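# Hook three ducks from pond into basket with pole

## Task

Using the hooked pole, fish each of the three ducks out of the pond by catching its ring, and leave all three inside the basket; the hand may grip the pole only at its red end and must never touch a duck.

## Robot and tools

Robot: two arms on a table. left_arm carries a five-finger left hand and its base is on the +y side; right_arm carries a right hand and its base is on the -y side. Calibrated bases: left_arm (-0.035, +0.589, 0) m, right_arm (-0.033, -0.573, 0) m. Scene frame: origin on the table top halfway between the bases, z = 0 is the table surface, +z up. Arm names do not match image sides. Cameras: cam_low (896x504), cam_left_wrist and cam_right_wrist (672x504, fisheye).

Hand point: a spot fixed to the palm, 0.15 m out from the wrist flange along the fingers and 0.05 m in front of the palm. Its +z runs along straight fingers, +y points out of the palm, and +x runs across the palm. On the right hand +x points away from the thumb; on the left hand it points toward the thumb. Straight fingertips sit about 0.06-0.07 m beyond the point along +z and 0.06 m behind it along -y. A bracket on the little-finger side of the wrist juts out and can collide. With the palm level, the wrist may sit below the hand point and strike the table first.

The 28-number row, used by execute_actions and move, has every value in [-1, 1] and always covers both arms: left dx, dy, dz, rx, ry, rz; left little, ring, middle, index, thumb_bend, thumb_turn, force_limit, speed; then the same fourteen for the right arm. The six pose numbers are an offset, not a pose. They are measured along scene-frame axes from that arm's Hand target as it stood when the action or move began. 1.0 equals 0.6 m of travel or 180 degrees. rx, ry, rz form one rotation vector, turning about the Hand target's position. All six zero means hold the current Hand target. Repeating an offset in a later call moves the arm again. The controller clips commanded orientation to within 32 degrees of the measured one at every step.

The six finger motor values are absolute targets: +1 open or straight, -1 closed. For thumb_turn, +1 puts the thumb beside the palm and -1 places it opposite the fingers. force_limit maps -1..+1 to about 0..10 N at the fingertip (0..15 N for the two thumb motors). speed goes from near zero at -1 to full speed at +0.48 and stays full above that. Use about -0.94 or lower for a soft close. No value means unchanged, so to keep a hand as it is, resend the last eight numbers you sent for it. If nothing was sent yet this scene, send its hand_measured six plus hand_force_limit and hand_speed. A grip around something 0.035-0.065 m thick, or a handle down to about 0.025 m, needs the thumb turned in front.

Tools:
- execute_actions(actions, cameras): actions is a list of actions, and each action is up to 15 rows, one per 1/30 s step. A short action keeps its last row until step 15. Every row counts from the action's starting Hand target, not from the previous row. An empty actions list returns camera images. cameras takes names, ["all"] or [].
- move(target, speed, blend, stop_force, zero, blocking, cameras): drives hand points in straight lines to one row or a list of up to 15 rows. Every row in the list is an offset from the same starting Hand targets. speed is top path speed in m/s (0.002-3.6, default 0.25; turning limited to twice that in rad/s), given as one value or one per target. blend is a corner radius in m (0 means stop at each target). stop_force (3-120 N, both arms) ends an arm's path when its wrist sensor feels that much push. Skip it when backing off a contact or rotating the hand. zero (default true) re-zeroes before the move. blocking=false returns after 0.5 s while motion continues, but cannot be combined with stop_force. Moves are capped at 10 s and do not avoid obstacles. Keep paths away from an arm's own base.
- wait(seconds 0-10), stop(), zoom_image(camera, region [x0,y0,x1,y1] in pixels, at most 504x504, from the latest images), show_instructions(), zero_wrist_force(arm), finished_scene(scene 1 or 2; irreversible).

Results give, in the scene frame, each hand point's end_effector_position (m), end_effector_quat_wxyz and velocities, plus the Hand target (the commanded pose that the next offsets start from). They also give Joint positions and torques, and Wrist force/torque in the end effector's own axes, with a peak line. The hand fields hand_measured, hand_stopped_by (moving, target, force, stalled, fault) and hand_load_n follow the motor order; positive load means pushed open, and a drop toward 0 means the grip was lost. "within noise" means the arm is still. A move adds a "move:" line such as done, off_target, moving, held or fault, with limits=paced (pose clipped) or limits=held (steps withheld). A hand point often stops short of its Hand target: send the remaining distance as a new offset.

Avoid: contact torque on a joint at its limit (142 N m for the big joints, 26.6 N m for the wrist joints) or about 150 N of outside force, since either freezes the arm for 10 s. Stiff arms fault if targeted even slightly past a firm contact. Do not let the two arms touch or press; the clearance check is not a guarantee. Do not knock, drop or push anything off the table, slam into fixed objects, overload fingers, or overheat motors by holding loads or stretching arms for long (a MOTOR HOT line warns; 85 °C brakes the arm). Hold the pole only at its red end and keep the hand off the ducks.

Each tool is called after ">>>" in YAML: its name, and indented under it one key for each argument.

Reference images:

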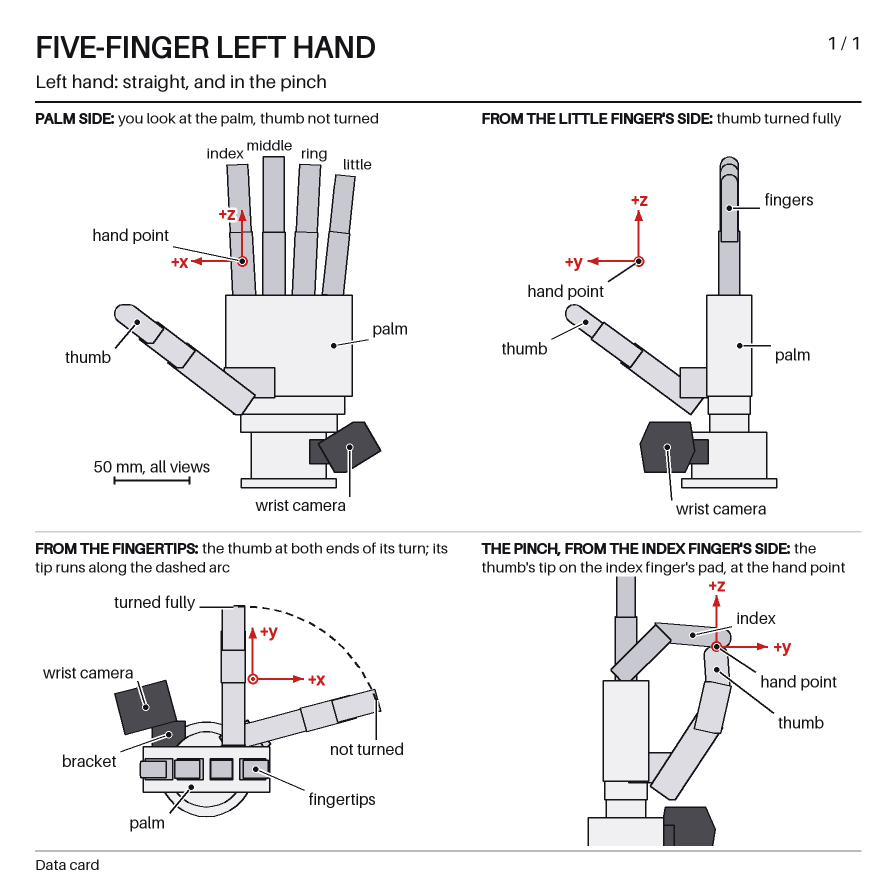

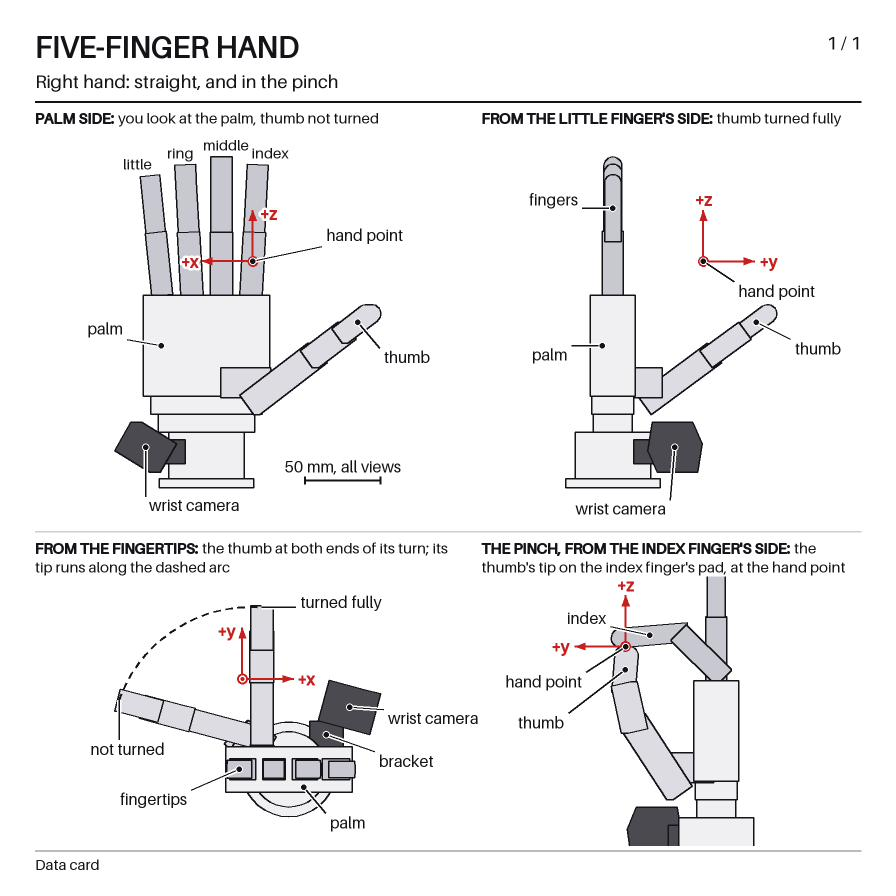

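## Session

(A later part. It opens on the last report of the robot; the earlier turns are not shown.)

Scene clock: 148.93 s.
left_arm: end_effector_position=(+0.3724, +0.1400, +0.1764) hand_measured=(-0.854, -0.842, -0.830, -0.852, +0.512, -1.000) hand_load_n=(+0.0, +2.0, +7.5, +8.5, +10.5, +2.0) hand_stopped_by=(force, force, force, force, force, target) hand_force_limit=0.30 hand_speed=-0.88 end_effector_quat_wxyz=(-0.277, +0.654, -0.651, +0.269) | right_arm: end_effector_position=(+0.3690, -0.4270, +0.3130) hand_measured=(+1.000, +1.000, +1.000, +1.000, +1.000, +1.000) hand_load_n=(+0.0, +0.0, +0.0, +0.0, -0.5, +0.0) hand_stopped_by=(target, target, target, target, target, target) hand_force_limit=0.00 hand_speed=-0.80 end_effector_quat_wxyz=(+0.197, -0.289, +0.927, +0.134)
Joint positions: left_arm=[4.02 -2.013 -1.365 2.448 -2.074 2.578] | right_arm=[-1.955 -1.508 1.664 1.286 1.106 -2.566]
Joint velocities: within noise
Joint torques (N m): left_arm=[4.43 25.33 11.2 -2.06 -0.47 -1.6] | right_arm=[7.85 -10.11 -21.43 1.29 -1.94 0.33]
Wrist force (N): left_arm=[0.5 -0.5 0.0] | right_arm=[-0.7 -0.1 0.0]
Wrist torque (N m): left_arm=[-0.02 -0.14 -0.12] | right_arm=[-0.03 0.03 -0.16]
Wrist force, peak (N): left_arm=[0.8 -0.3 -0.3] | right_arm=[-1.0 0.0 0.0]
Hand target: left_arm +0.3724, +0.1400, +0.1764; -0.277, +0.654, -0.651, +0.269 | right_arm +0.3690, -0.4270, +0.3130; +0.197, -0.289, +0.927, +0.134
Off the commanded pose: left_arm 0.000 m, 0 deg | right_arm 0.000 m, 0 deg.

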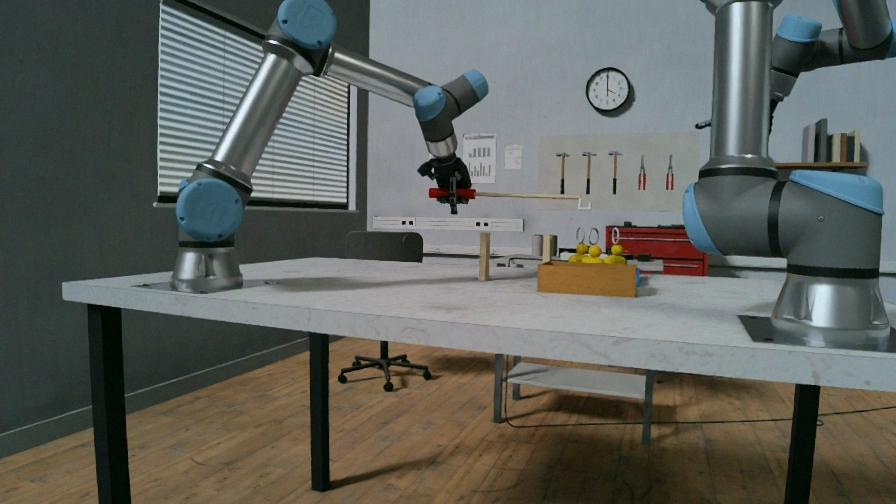

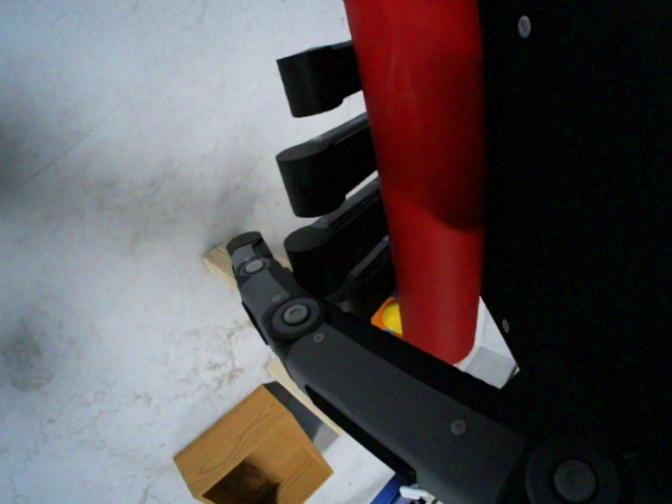

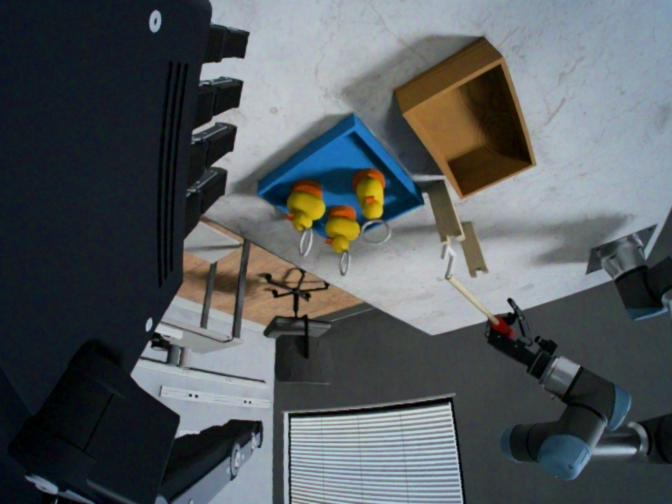

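>>> move:
  target: [0.1027,0.1033,0.0393,0,0,0.1111,-0.98,-0.98,-0.98,-0.98,-0.98,-1,0.3,-0.88,0,0,0,0,0,0,1,1,1,1,1,1,0,-0.8]
  speed: 0.12
  cameras: ["cam_low","cam_right_wrist"]

>>> zoom_image:
  camera: "cam_right_wrist"
  region: [270, 170, 470, 320]

>>> zoom_image:
  camera: "cam_low"
  region: [530, 185, 650, 275]

Scene clock: 163.37 s.
left_arm: end_effector_position=(+0.4341, +0.2020, +0.1999) hand_measured=(-0.854, -0.842, -0.830, -0.852, +0.512, -1.000) hand_load_n=(+0.0, +2.0, +7.5, +8.5, +10.5, +2.0) hand_stopped_by=(force, force, force, force, force, target) hand_force_limit=0.30 hand_speed=-0.88 end_effector_quat_wxyz=(-0.319, +0.757, -0.527, +0.217) | right_arm: end_effector_position=(+0.3690, -0.4270, +0.3130) hand_measured=(+1.000, +1.000, +1.000, +1.000, +1.000, +1.000) hand_load_n=(+0.0, +0.0, +0.0, +0.0, +0.0, +0.0) hand_stopped_by=(target, target, target, target, target, target) hand_force_limit=0.00 hand_speed=-0.80 end_effector_quat_wxyz=(+0.197, -0.289, +0.927, +0.134)
Joint positions: left_arm=[4.118 -2.085 -1.225 2.243 -2.211 2.328] | right_arm=[-1.955 -1.508 1.664 1.286 1.106 -2.566]
Joint torques (N m): left_arm=[-5.82 55.2 11.3 -1.84 0.63 -0.61] | right_arm=[7.36 -10.3 -20.63 1.62 -1.86 0.54]
Wrist force (N): left_arm=[0.2 -0.2 -0.1] | right_arm=[-0.5 -0.2 0.1]
Wrist torque (N m): left_arm=[0.02 -0.10 -0.15] | right_arm=[-0.04 0.00 -0.16]
Wrist force, peak (N): left_arm=[0.8 -0.6 -0.3] | right_arm=[-1.0 0.0 0.0]
Hand target: left_arm +0.4340, +0.2020, +0.2000; -0.319, +0.757, -0.527, +0.217 | right_arm +0.3690, -0.4270, +0.3130; +0.197, -0.289, +0.927, +0.134
Off the commanded pose: left_arm 0.000 m, 0 deg | right_arm 0.000 m, 0 deg.
move: done
Images, in order (width x height): cam_low 896x504, cam_right_wrist 672x504.

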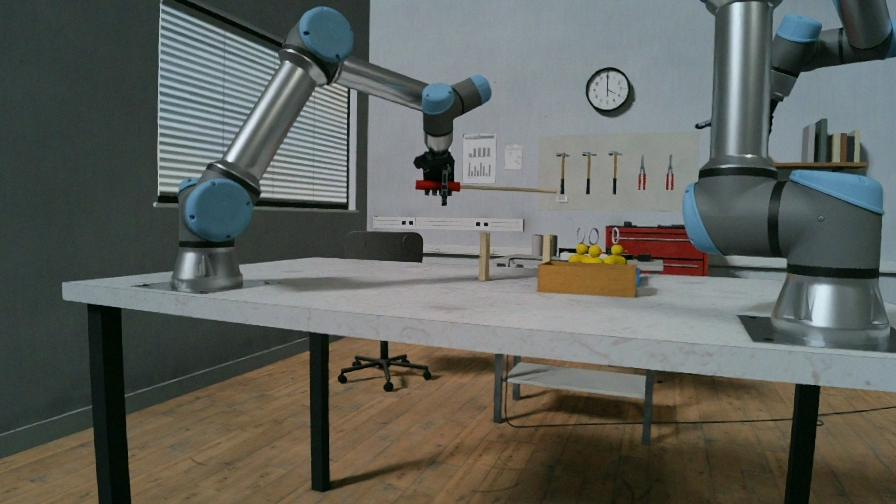

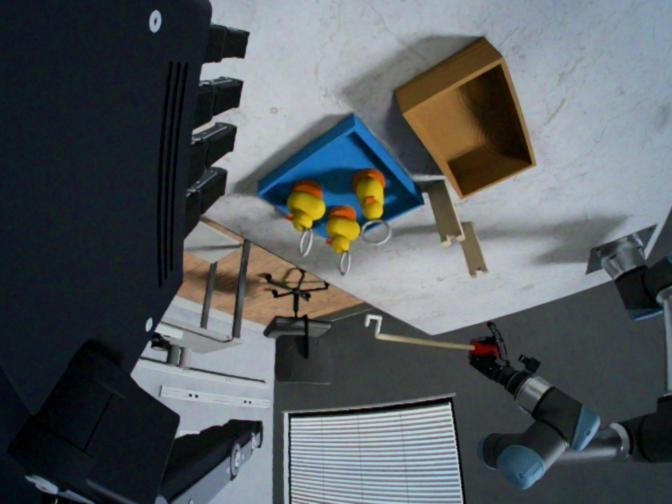

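Scaled by 2.520 from the camera's 672x504 image, which has a finer 960x720 frame.

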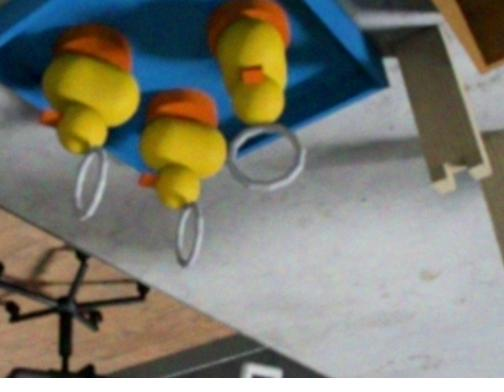

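Scaled by 4.200.

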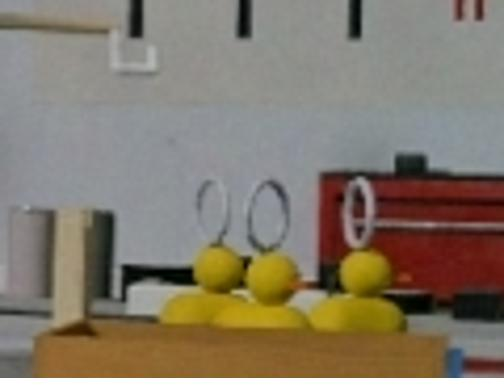

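>>> zoom_image:
  camera: "cam_right_wrist"
  region: [320, 220, 440, 350]

Scaled by 3.877 from the camera's 672x504 image, which has a finer 960x720 frame.

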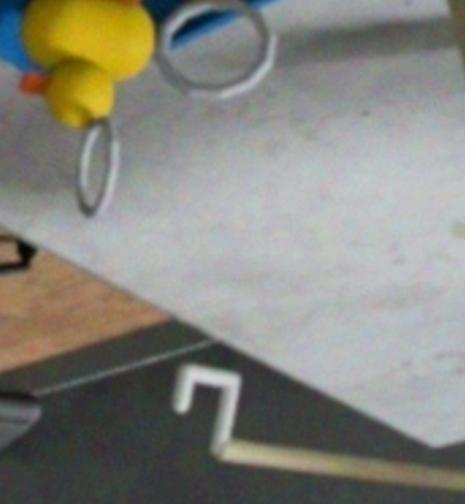

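>>> move:
  target: [0,0,-0.16,0,0,0,-0.98,-0.98,-0.98,-0.98,-0.98,-1,0.3,-0.88,0,0,0,0,0,0,1,1,1,1,1,1,0,-0.8]
  speed: 0.1
  cameras: ["cam_low","cam_right_wrist"]

>>> zoom_image:
  camera: "cam_right_wrist"
  region: [290, 190, 420, 300]

>>> zoom_image:
  camera: "cam_low"
  region: [540, 205, 640, 265]

Scene clock: 195.67 s.
left_arm: end_effector_position=(+0.4340, +0.2020, +0.1039) hand_measured=(-0.854, -0.842, -0.830, -0.852, +0.512, -1.000) hand_load_n=(+0.5, +1.5, +7.5, +8.5, +10.5, +1.5) hand_stopped_by=(force, force, force, force, force, target) hand_force_limit=0.30 hand_speed=-0.88 end_effector_quat_wxyz=(-0.319, +0.757, -0.527, +0.217) | right_arm: end_effector_position=(+0.3690, -0.4270, +0.3130) hand_measured=(+1.000, +1.000, +1.000, +1.000, +1.000, +1.000) hand_load_n=(+0.0, +0.0, +0.0, +0.0, +0.0, +0.0) hand_stopped_by=(target, target, target, target, target, target) hand_force_limit=0.00 hand_speed=-0.80 end_effector_quat_wxyz=(+0.197, -0.289, +0.927, +0.134)
Joint positions: left_arm=[4.117 -2.149 -1.378 2.46 -2.211 2.327] | right_arm=[-1.955 -1.508 1.664 1.286 1.106 -2.566]
Joint torques (N m): left_arm=[-2.09 57.06 26.88 -0.86 -0.08 0.98] | right_arm=[4.96 -9.96 -17.7 2.09 -1.42 1.26]
Wrist force (N): left_arm=[0.2 -0.4 -0.1] | right_arm=[-0.6 -0.1 0.2]
Wrist torque (N m): left_arm=[0.00 -0.10 -0.15] | right_arm=[-0.03 0.02 -0.16]
Wrist force, peak (N): left_arm=[0.0 -1.3 -1.0] | right_arm=[-1.0 -0.2 0.0]
Hand target: left_arm +0.4340, +0.2020, +0.1040; -0.319, +0.757, -0.527, +0.217 | right_arm +0.3690, -0.4270, +0.3130; +0.197, -0.289, +0.927, +0.134
Off the commanded pose: left_arm 0.000 m, 0 deg | right_arm 0.000 m, 0 deg.
move: done
Images, in order (width x height): cam_low 896x504, cam_right_wrist 672x504.

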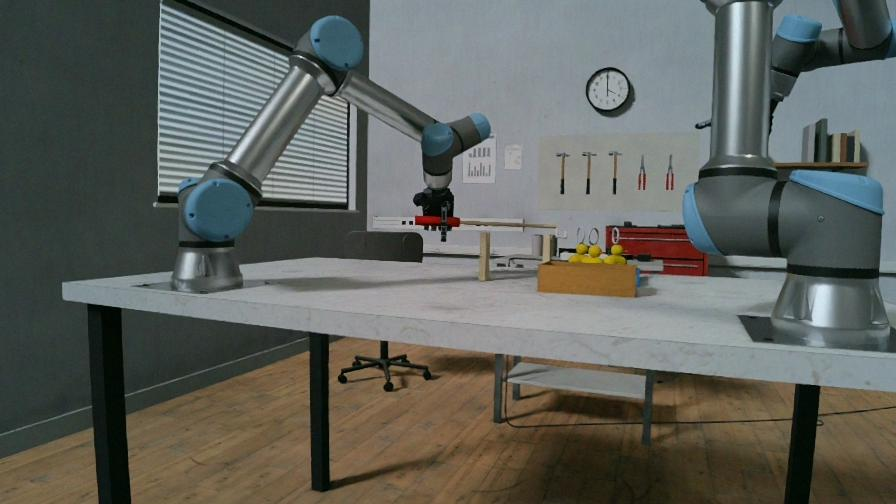

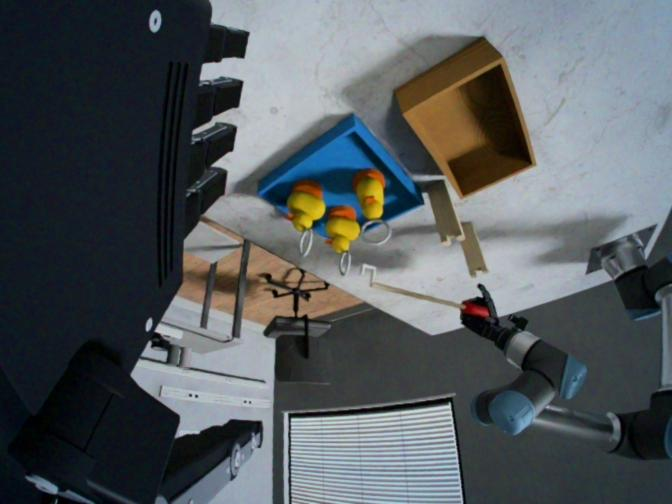

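Scaled by 3.877 from the camera's 672x504 image, which has a finer 960x720 frame.

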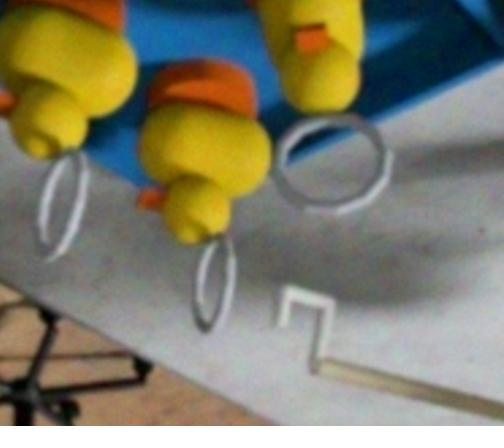

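Scaled by 5.040.

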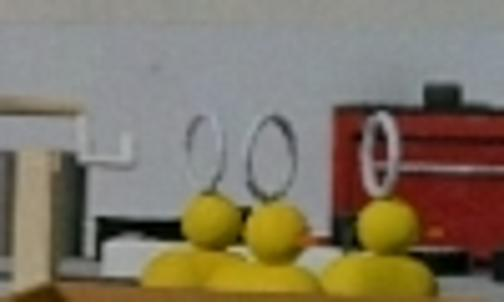

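>>> move:
  target: [0.0203,-0.0458,-0.005,0,0,0,-0.98,-0.98,-0.98,-0.98,-0.98,-1,0.3,-0.88,0,0,0,0,0,0,1,1,1,1,1,1,0,-0.8]
  speed: 0.06
  cameras: ["cam_low","cam_right_wrist"]

>>> zoom_image:
  camera: "cam_right_wrist"
  region: [310, 220, 400, 300]

>>> zoom_image:
  camera: "cam_low"
  region: [545, 210, 625, 260]

Scene clock: 226.37 s.
left_arm: end_effector_position=(+0.4462, +0.1745, +0.1009) hand_measured=(-0.854, -0.842, -0.830, -0.852, +0.512, -1.000) hand_load_n=(+0.0, +2.0, +7.5, +8.5, +10.5, +1.5) hand_stopped_by=(force, force, force, force, force, target) hand_force_limit=0.30 hand_speed=-0.88 end_effector_quat_wxyz=(-0.319, +0.757, -0.527, +0.217) | right_arm: end_effector_position=(+0.3690, -0.4270, +0.3130) hand_measured=(+1.000, +1.000, +1.000, +1.000, +1.000, +1.000) hand_load_n=(+0.0, -0.5, +0.0, +0.0, +0.0, +0.0) hand_stopped_by=(target, target, target, target, target, target) hand_force_limit=0.00 hand_speed=-0.80 end_effector_quat_wxyz=(+0.197, -0.289, +0.927, +0.134)
Joint positions: left_arm=[4.089 -2.223 -1.268 2.405 -2.225 2.297] | right_arm=[-1.955 -1.508 1.664 1.286 1.106 -2.566]
Joint torques (N m): left_arm=[5.44 55.94 21.44 -1.12 0.55 1.29] | right_arm=[3.37 -9.57 -15.38 2.51 -1.07 1.67]
Wrist force (N): left_arm=[0.2 -0.5 0.2] | right_arm=[-0.5 -0.1 0.0]
Wrist torque (N m): left_arm=[-0.05 -0.10 -0.09] | right_arm=[-0.02 0.01 -0.16]
Wrist force, peak (N): left_arm=[1.0 -0.4 0.1] | right_arm=[-1.0 -0.2 0.0]
Hand target: left_arm +0.4462, +0.1745, +0.1010; -0.319, +0.757, -0.527, +0.217 | right_arm +0.3690, -0.4270, +0.3130; +0.197, -0.289, +0.927, +0.134
Off the commanded pose: left_arm 0.000 m, 0 deg | right_arm 0.000 m, 0 deg.
move: done
Images, in order (width x height): cam_low 896x504, cam_right_wrist 672x504.

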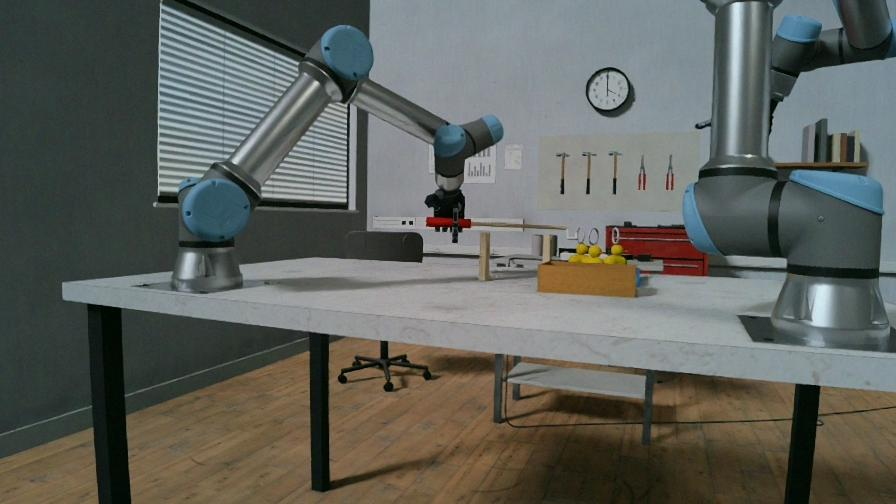

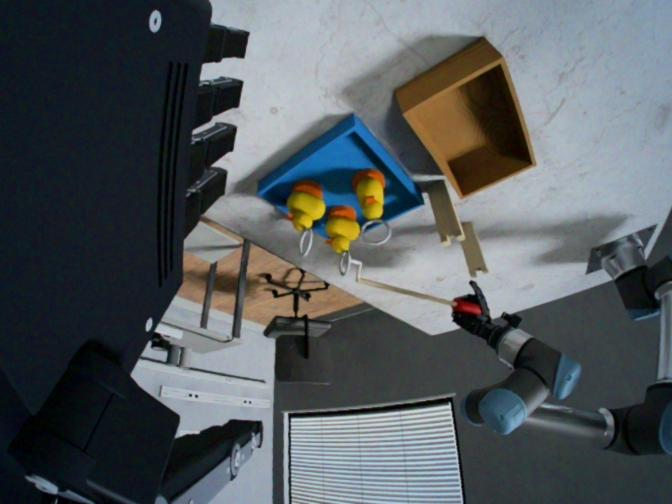

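Scaled by 5.600 from the camera's 672x504 image, which has a finer 960x720 frame.

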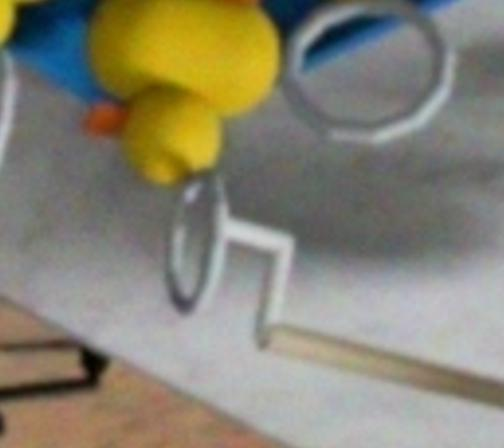

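Scaled by 6.300.

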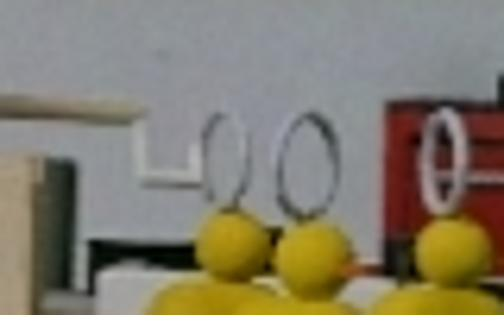

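>>> move:
  target: [0.0087,-0.0385,0,0,0,0,-0.98,-0.98,-0.98,-0.98,-0.98,-1,0.3,-0.88,0,0,0,0,0,0,1,1,1,1,1,1,0,-0.8]
  speed: 0.05
  cameras: ["cam_low","cam_right_wrist"]

>>> zoom_image:
  camera: "cam_right_wrist"
  region: [310, 220, 400, 300]

>>> zoom_image:
  camera: "cam_low"
  region: [545, 210, 625, 260]

Scene clock: 242.57 s.
left_arm: end_effector_position=(+0.4514, +0.1514, +0.1009) hand_measured=(-0.854, -0.842, -0.830, -0.852, +0.512, -1.000) hand_load_n=(+0.0, +2.0, +7.5, +8.5, +10.5, +2.0) hand_stopped_by=(force, force, force, force, force, target) hand_force_limit=0.30 hand_speed=-0.88 end_effector_quat_wxyz=(-0.319, +0.757, -0.527, +0.217) | right_arm: end_effector_position=(+0.3690, -0.4270, +0.3130) hand_measured=(+1.000, +1.000, +1.000, +1.000, +1.000, +1.000) hand_load_n=(+0.0, +0.0, +0.0, +0.0, +0.0, +0.0) hand_stopped_by=(target, target, target, target, target, target) hand_force_limit=0.00 hand_speed=-0.80 end_effector_quat_wxyz=(+0.197, -0.289, +0.927, +0.134)
Joint positions: left_arm=[4.063 -2.279 -1.176 2.351 -2.237 2.266] | right_arm=[-1.955 -1.508 1.664 1.286 1.106 -2.566]
Joint torques (N m): left_arm=[5.32 59.9 16.75 -0.99 0.4 1.26] | right_arm=[2.41 -9.86 -13.9 2.89 -0.95 1.62]
Wrist force (N): left_arm=[0.2 -0.3 0.2] | right_arm=[-0.6 -0.2 0.0]
Wrist torque (N m): left_arm=[-0.03 -0.09 -0.08] | right_arm=[-0.04 0.02 -0.17]
Wrist force, peak (N): left_arm=[0.9 -0.4 -0.1] | right_arm=[-0.9 -0.1 0.0]
Hand target: left_arm +0.4514, +0.1514, +0.1010; -0.319, +0.757, -0.527, +0.217 | right_arm +0.3690, -0.4270, +0.3130; +0.197, -0.289, +0.927, +0.134
Off the commanded pose: left_arm 0.000 m, 0 deg | right_arm 0.000 m, 0 deg.
move: done
Images, in order (width x height): cam_low 896x504, cam_right_wrist 672x504.

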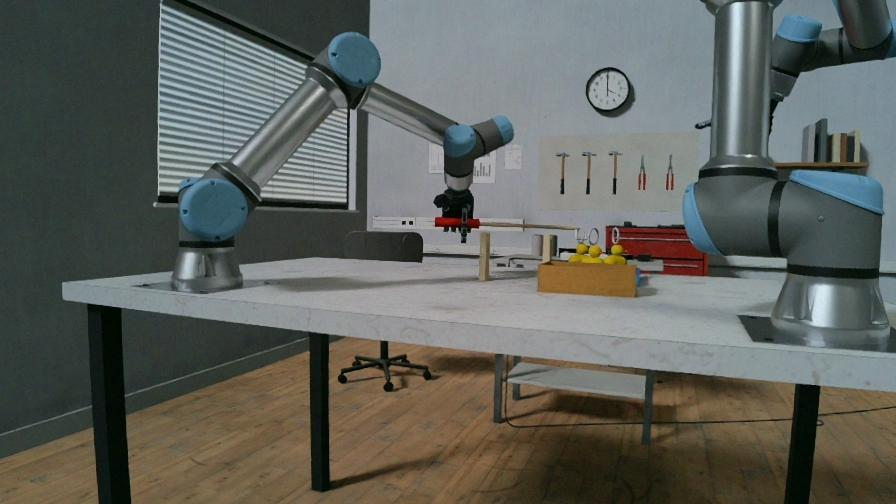

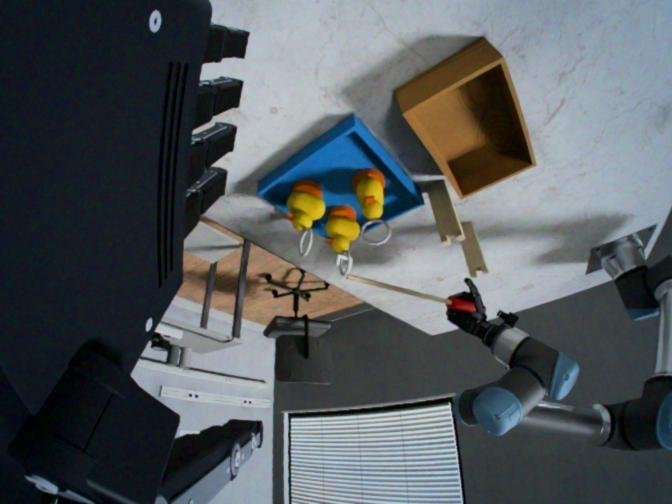

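Scaled by 5.600 from the camera's 672x504 image, which has a finer 960x720 frame.

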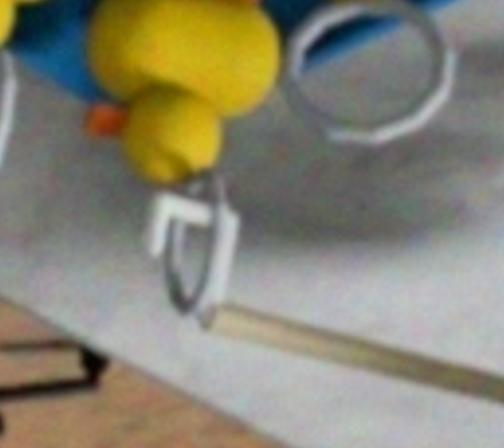

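Scaled by 6.300.

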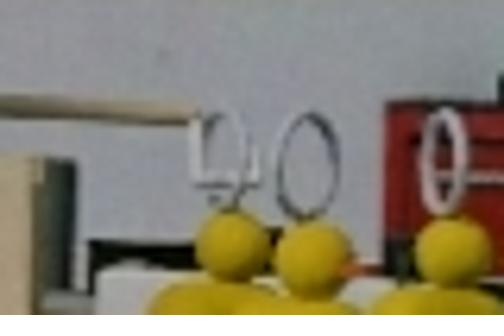

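>>> move:
  target: [0,0,0.0667,0,0,0,-0.98,-0.98,-0.98,-0.98,-0.98,-1,0.3,-0.88,0,0,0,0,0,0,1,1,1,1,1,1,0,-0.8]
  speed: 0.04
  cameras: ["cam_low","cam_right_wrist"]

>>> zoom_image:
  camera: "cam_right_wrist"
  region: [270, 200, 420, 320]

>>> zoom_image:
  camera: "cam_low"
  region: [545, 190, 645, 270]

Scene clock: 248.87 s.
left_arm: end_effector_position=(+0.4515, +0.1514, +0.1413) hand_measured=(-0.854, -0.842, -0.830, -0.852, +0.512, -1.000) hand_load_n=(+0.0, +1.0, +7.5, +9.0, +10.5, +2.0) hand_stopped_by=(force, force, force, force, force, target) hand_force_limit=0.30 hand_speed=-0.88 end_effector_quat_wxyz=(-0.319, +0.757, -0.527, +0.217) | right_arm: end_effector_position=(+0.3690, -0.4270, +0.3130) hand_measured=(+1.000, +1.000, +1.000, +1.000, +1.000, +1.000) hand_load_n=(+0.0, +0.0, +0.0, +0.0, +0.0, +0.0) hand_stopped_by=(target, target, target, target, target, target) hand_force_limit=0.00 hand_speed=-0.80 end_effector_quat_wxyz=(+0.197, -0.289, +0.927, +0.134)
Joint positions: left_arm=[4.063 -2.251 -1.118 2.265 -2.237 2.266] | right_arm=[-1.955 -1.508 1.664 1.286 1.106 -2.566]
Joint torques (N m): left_arm=[5.1 36.57 10.19 -0.24 0.67 -0.21] | right_arm=[2.05 -9.45 -14.03 2.88 -0.83 1.65]
Wrist force (N): left_arm=[0.1 0.2 0.5] | right_arm=[-0.7 0.1 -0.1]
Wrist torque (N m): left_arm=[0.00 -0.21 0.03] | right_arm=[0.00 0.03 -0.16]
Wrist force, peak (N): left_arm=[0.2 0.5 0.6] | right_arm=[-0.9 -0.2 0.0]
Hand target: left_arm +0.4514, +0.1514, +0.1410; -0.319, +0.757, -0.527, +0.217 | right_arm +0.3690, -0.4270, +0.3130; +0.197, -0.289, +0.927, +0.134
Off the commanded pose: left_arm 0.000 m, 0 deg | right_arm 0.000 m, 0 deg.
move: done
Images, in order (width x height): cam_low 896x504, cam_right_wrist 672x504.

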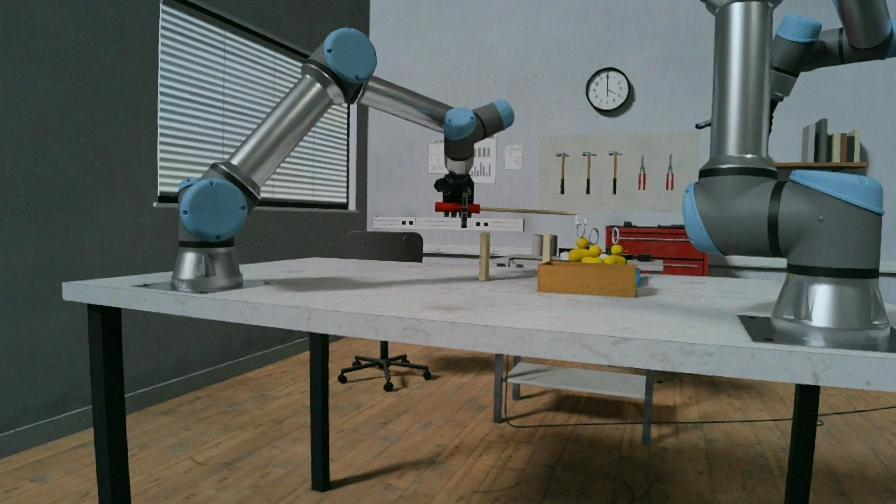

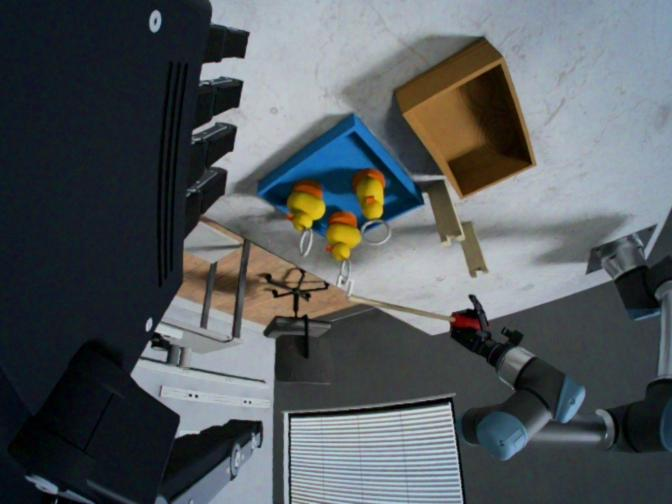

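Scaled by 3.360 from the camera's 672x504 image, which has a finer 960x720 frame.

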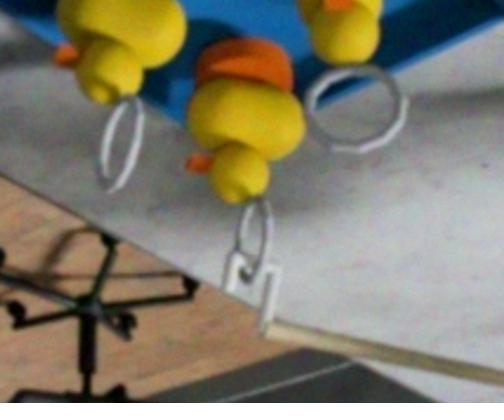

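Scaled by 5.040.

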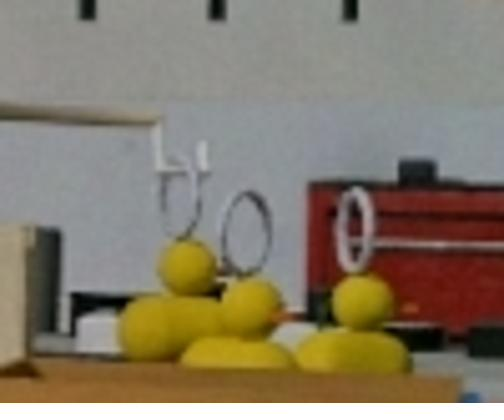

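>>> zoom_image:
  camera: "cam_right_wrist"
  region: [380, 30, 550, 205]

Scaled by 2.880 from the camera's 672x504 image, which has a finer 960x720 frame.

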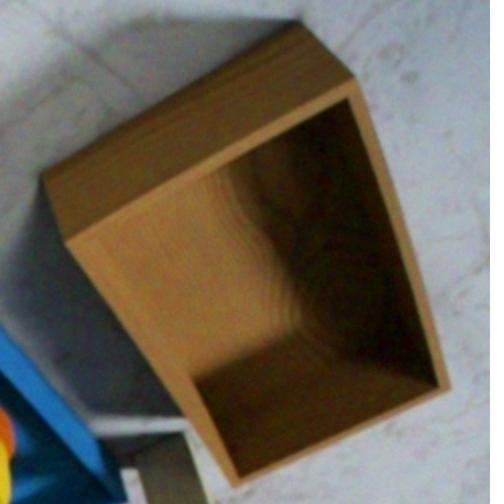

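>>> move:
  target:
    - [0,0,0.1,0,0,0,-0.98,-0.98,-0.98,-0.98,-0.98,-1,0.3,-0.88,0,0,0,0,0,0,1,1,1,1,1,1,0,-0.8]
    - [-0.2023,-0.0857,0.215,0,0,-0.0122,-0.98,-0.98,-0.98,-0.98,-0.98,-1,0.3,-0.88,0,0,0,0,0,0,1,1,1,1,1,1,0,-0.8]
    - [-0.4463,-0.1845,0.205,0,0,-0.0244,-0.98,-0.98,-0.98,-0.98,-0.98,-1,0.3,-0.88,0,0,0,0,0,0,1,1,1,1,1,1,0,-0.8]
  speed: 0.1
  blend: 0.03
  cameras: ["cam_low","cam_right_wrist"]

>>> zoom_image:
  camera: "cam_right_wrist"
  region: [380, 30, 590, 265]

Scene clock: 291.47 s.
left_arm: end_effector_position=(+0.1838, +0.0407, +0.2640) hand_measured=(-0.854, -0.842, -0.830, -0.852, +0.512, -1.000) hand_load_n=(+0.0, +1.0, +7.5, +9.0, +10.5, +2.0) hand_stopped_by=(force, force, force, force, force, target) hand_force_limit=0.30 hand_speed=-0.88 end_effector_quat_wxyz=(-0.311, +0.736, -0.556, +0.229) | right_arm: end_effector_position=(+0.3690, -0.4270, +0.3130) hand_measured=(+1.000, +1.000, +1.000, +1.000, +1.000, +1.000) hand_load_n=(+0.0, +0.0, -0.5, +0.0, +0.0, +0.0) hand_stopped_by=(target, target, target, target, target, target) hand_force_limit=0.00 hand_speed=-0.80 end_effector_quat_wxyz=(+0.197, -0.289, +0.927, +0.134)
Joint positions: left_arm=[3.559 -2.215 -0.953 1.691 -2.359 1.715] | right_arm=[-1.955 -1.508 1.664 1.286 1.106 -2.566]
Joint torques (N m): left_arm=[-7.16 60.65 10.56 -1.93 -0.42 -1.24] | right_arm=[-0.69 -9.47 -10.06 3.69 -0.42 1.68]
Wrist force (N): left_arm=[0.3 0.2 0.7] | right_arm=[-0.5 -0.1 0.2]
Wrist torque (N m): left_arm=[0.00 -0.26 -0.01] | right_arm=[-0.03 0.01 -0.16]
Wrist force, peak (N): left_arm=[0.1 1.4 1.6] | right_arm=[-0.9 -0.2 -0.2]
Hand target: left_arm +0.1837, +0.0407, +0.2640; -0.311, +0.736, -0.556, +0.229 | right_arm +0.3690, -0.4270, +0.3130; +0.197, -0.289, +0.927, +0.134
Off the commanded pose: left_arm 0.000 m, 0 deg | right_arm 0.000 m, 0 deg.
move: done
Images, in order (width x height): cam_low 896x504, cam_right_wrist 672x504.

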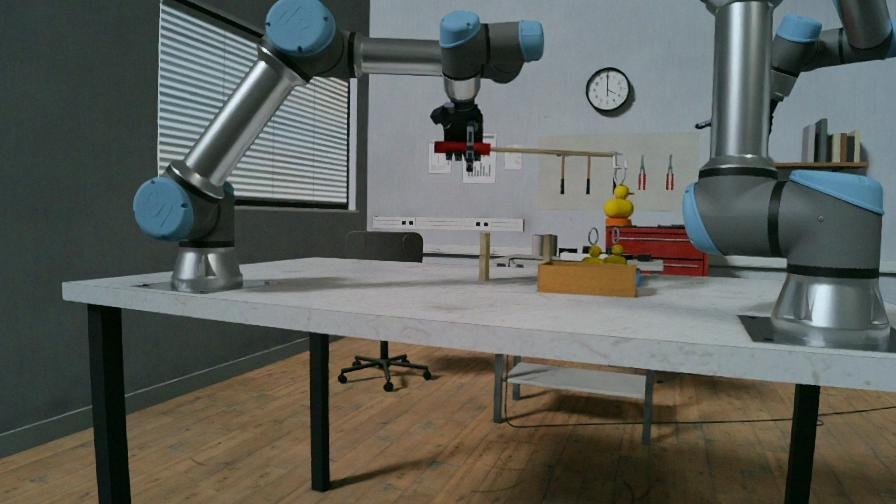

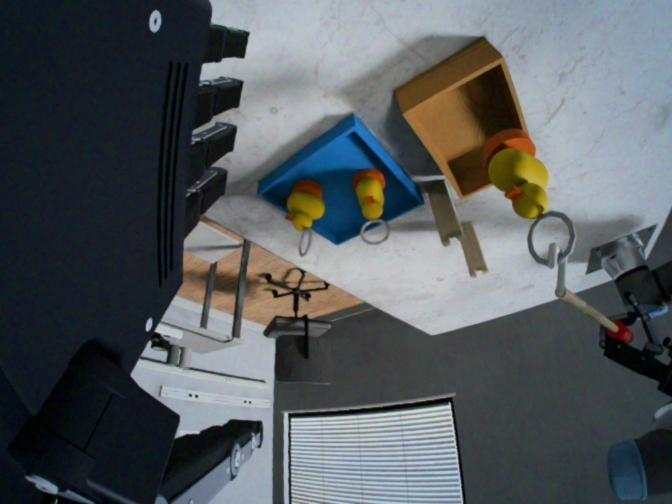

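Scaled by 2.145 from the camera's 672x504 image, which has a finer 960x720 frame.

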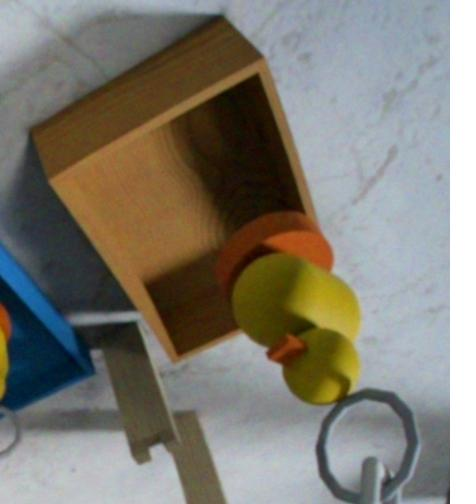

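>>> move:
  target: [0,0.0175,-0.1117,0,0,0,-0.98,-0.98,-0.98,-0.98,-0.98,-1,0.3,-0.88,0,0,0,0,0,0,1,1,1,1,1,1,0,-0.8]
  speed: 0.08
  cameras: ["cam_low","cam_right_wrist"]

>>> zoom_image:
  camera: "cam_right_wrist"
  region: [380, 30, 590, 265]

>>> zoom_image:
  camera: "cam_low"
  region: [520, 160, 680, 310]

Scene clock: 305.93 s.
left_arm: end_effector_position=(+0.1837, +0.0513, +0.1971) hand_measured=(-0.854, -0.842, -0.830, -0.852, +0.512, -1.000) hand_load_n=(+0.0, +1.0, +7.5, +9.0, +10.0, +1.5) hand_stopped_by=(force, force, force, force, force, target) hand_force_limit=0.30 hand_speed=-0.88 end_effector_quat_wxyz=(-0.311, +0.736, -0.556, +0.229) | right_arm: end_effector_position=(+0.3690, -0.4270, +0.3130) hand_measured=(+1.000, +1.000, +1.000, +1.000, +1.000, +1.000) hand_load_n=(+0.0, +0.0, +0.0, +0.0, +0.0, +0.0) hand_stopped_by=(target, target, target, target, target, target) hand_force_limit=0.00 hand_speed=-0.80 end_effector_quat_wxyz=(+0.197, -0.289, +0.927, +0.134)
Joint positions: left_arm=[3.567 -2.206 -1.137 1.874 -2.358 1.725] | right_arm=[-1.955 -1.508 1.664 1.286 1.106 -2.566]
Joint torques (N m): left_arm=[-3.37 30.95 23.69 -1.57 0.46 -0.81] | right_arm=[-2.34 -9.91 -8.8 3.83 -0.18 1.64]
Wrist force (N): left_arm=[0.2 0.3 0.7] | right_arm=[-0.7 -0.2 0.2]
Wrist torque (N m): left_arm=[0.00 -0.26 -0.03] | right_arm=[-0.04 0.03 -0.17]
Wrist force, peak (N): left_arm=[0.2 1.2 1.4] | right_arm=[-1.0 0.0 0.1]
Hand target: left_arm +0.1837, +0.0512, +0.1970; -0.311, +0.736, -0.556, +0.229 | right_arm +0.3690, -0.4270, +0.3130; +0.197, -0.289, +0.927, +0.134
Off the commanded pose: left_arm 0.000 m, 0 deg | right_arm 0.000 m, 0 deg.
move: done
Images, in order (width x height): cam_low 896x504, cam_right_wrist 672x504.

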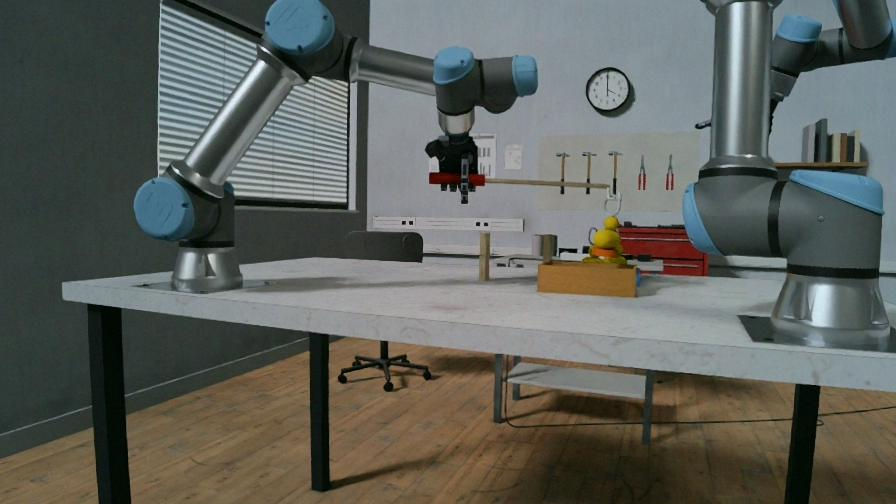

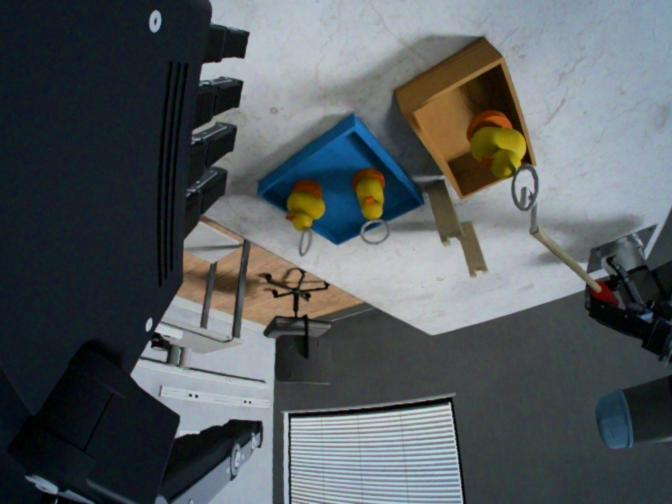

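Scaled by 2.145 from the camera's 672x504 image, which has a finer 960x720 frame.

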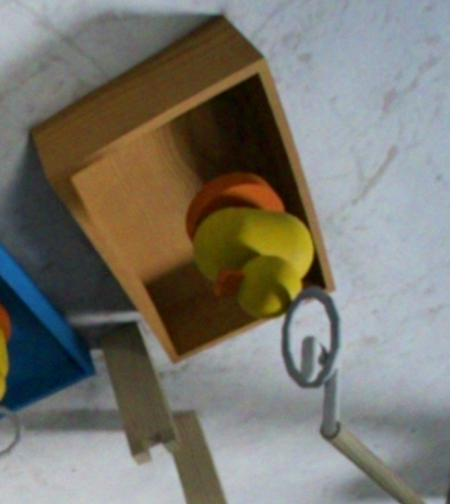

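Scaled by 3.150.

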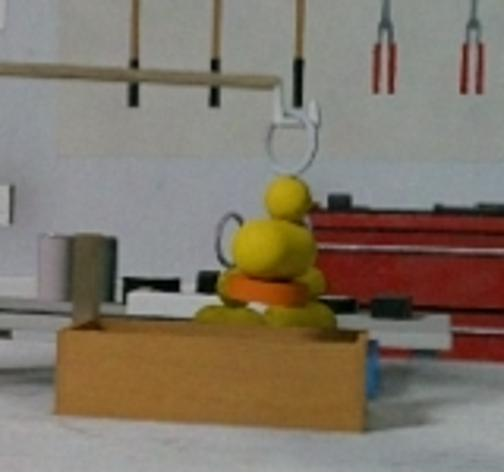

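>>> zoom_image:
  camera: "cam_right_wrist"
  region: [490, 145, 570, 245]

>>> zoom_image:
  camera: "cam_low"
  region: [580, 175, 640, 225]

Scaled by 5.040 from the camera's 672x504 image, which has a finer 960x720 frame.

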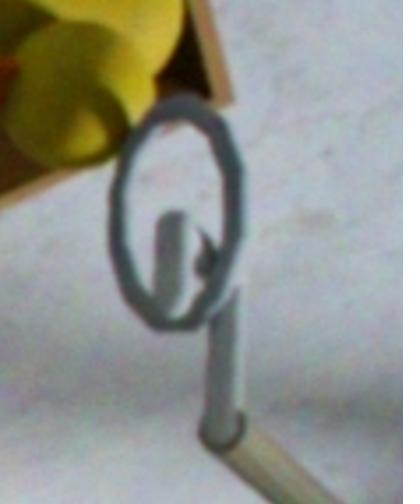

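Scaled by 8.400.

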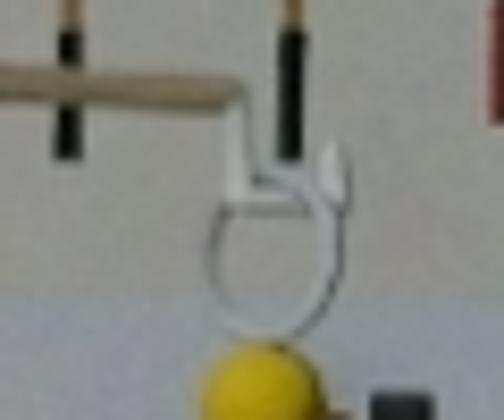

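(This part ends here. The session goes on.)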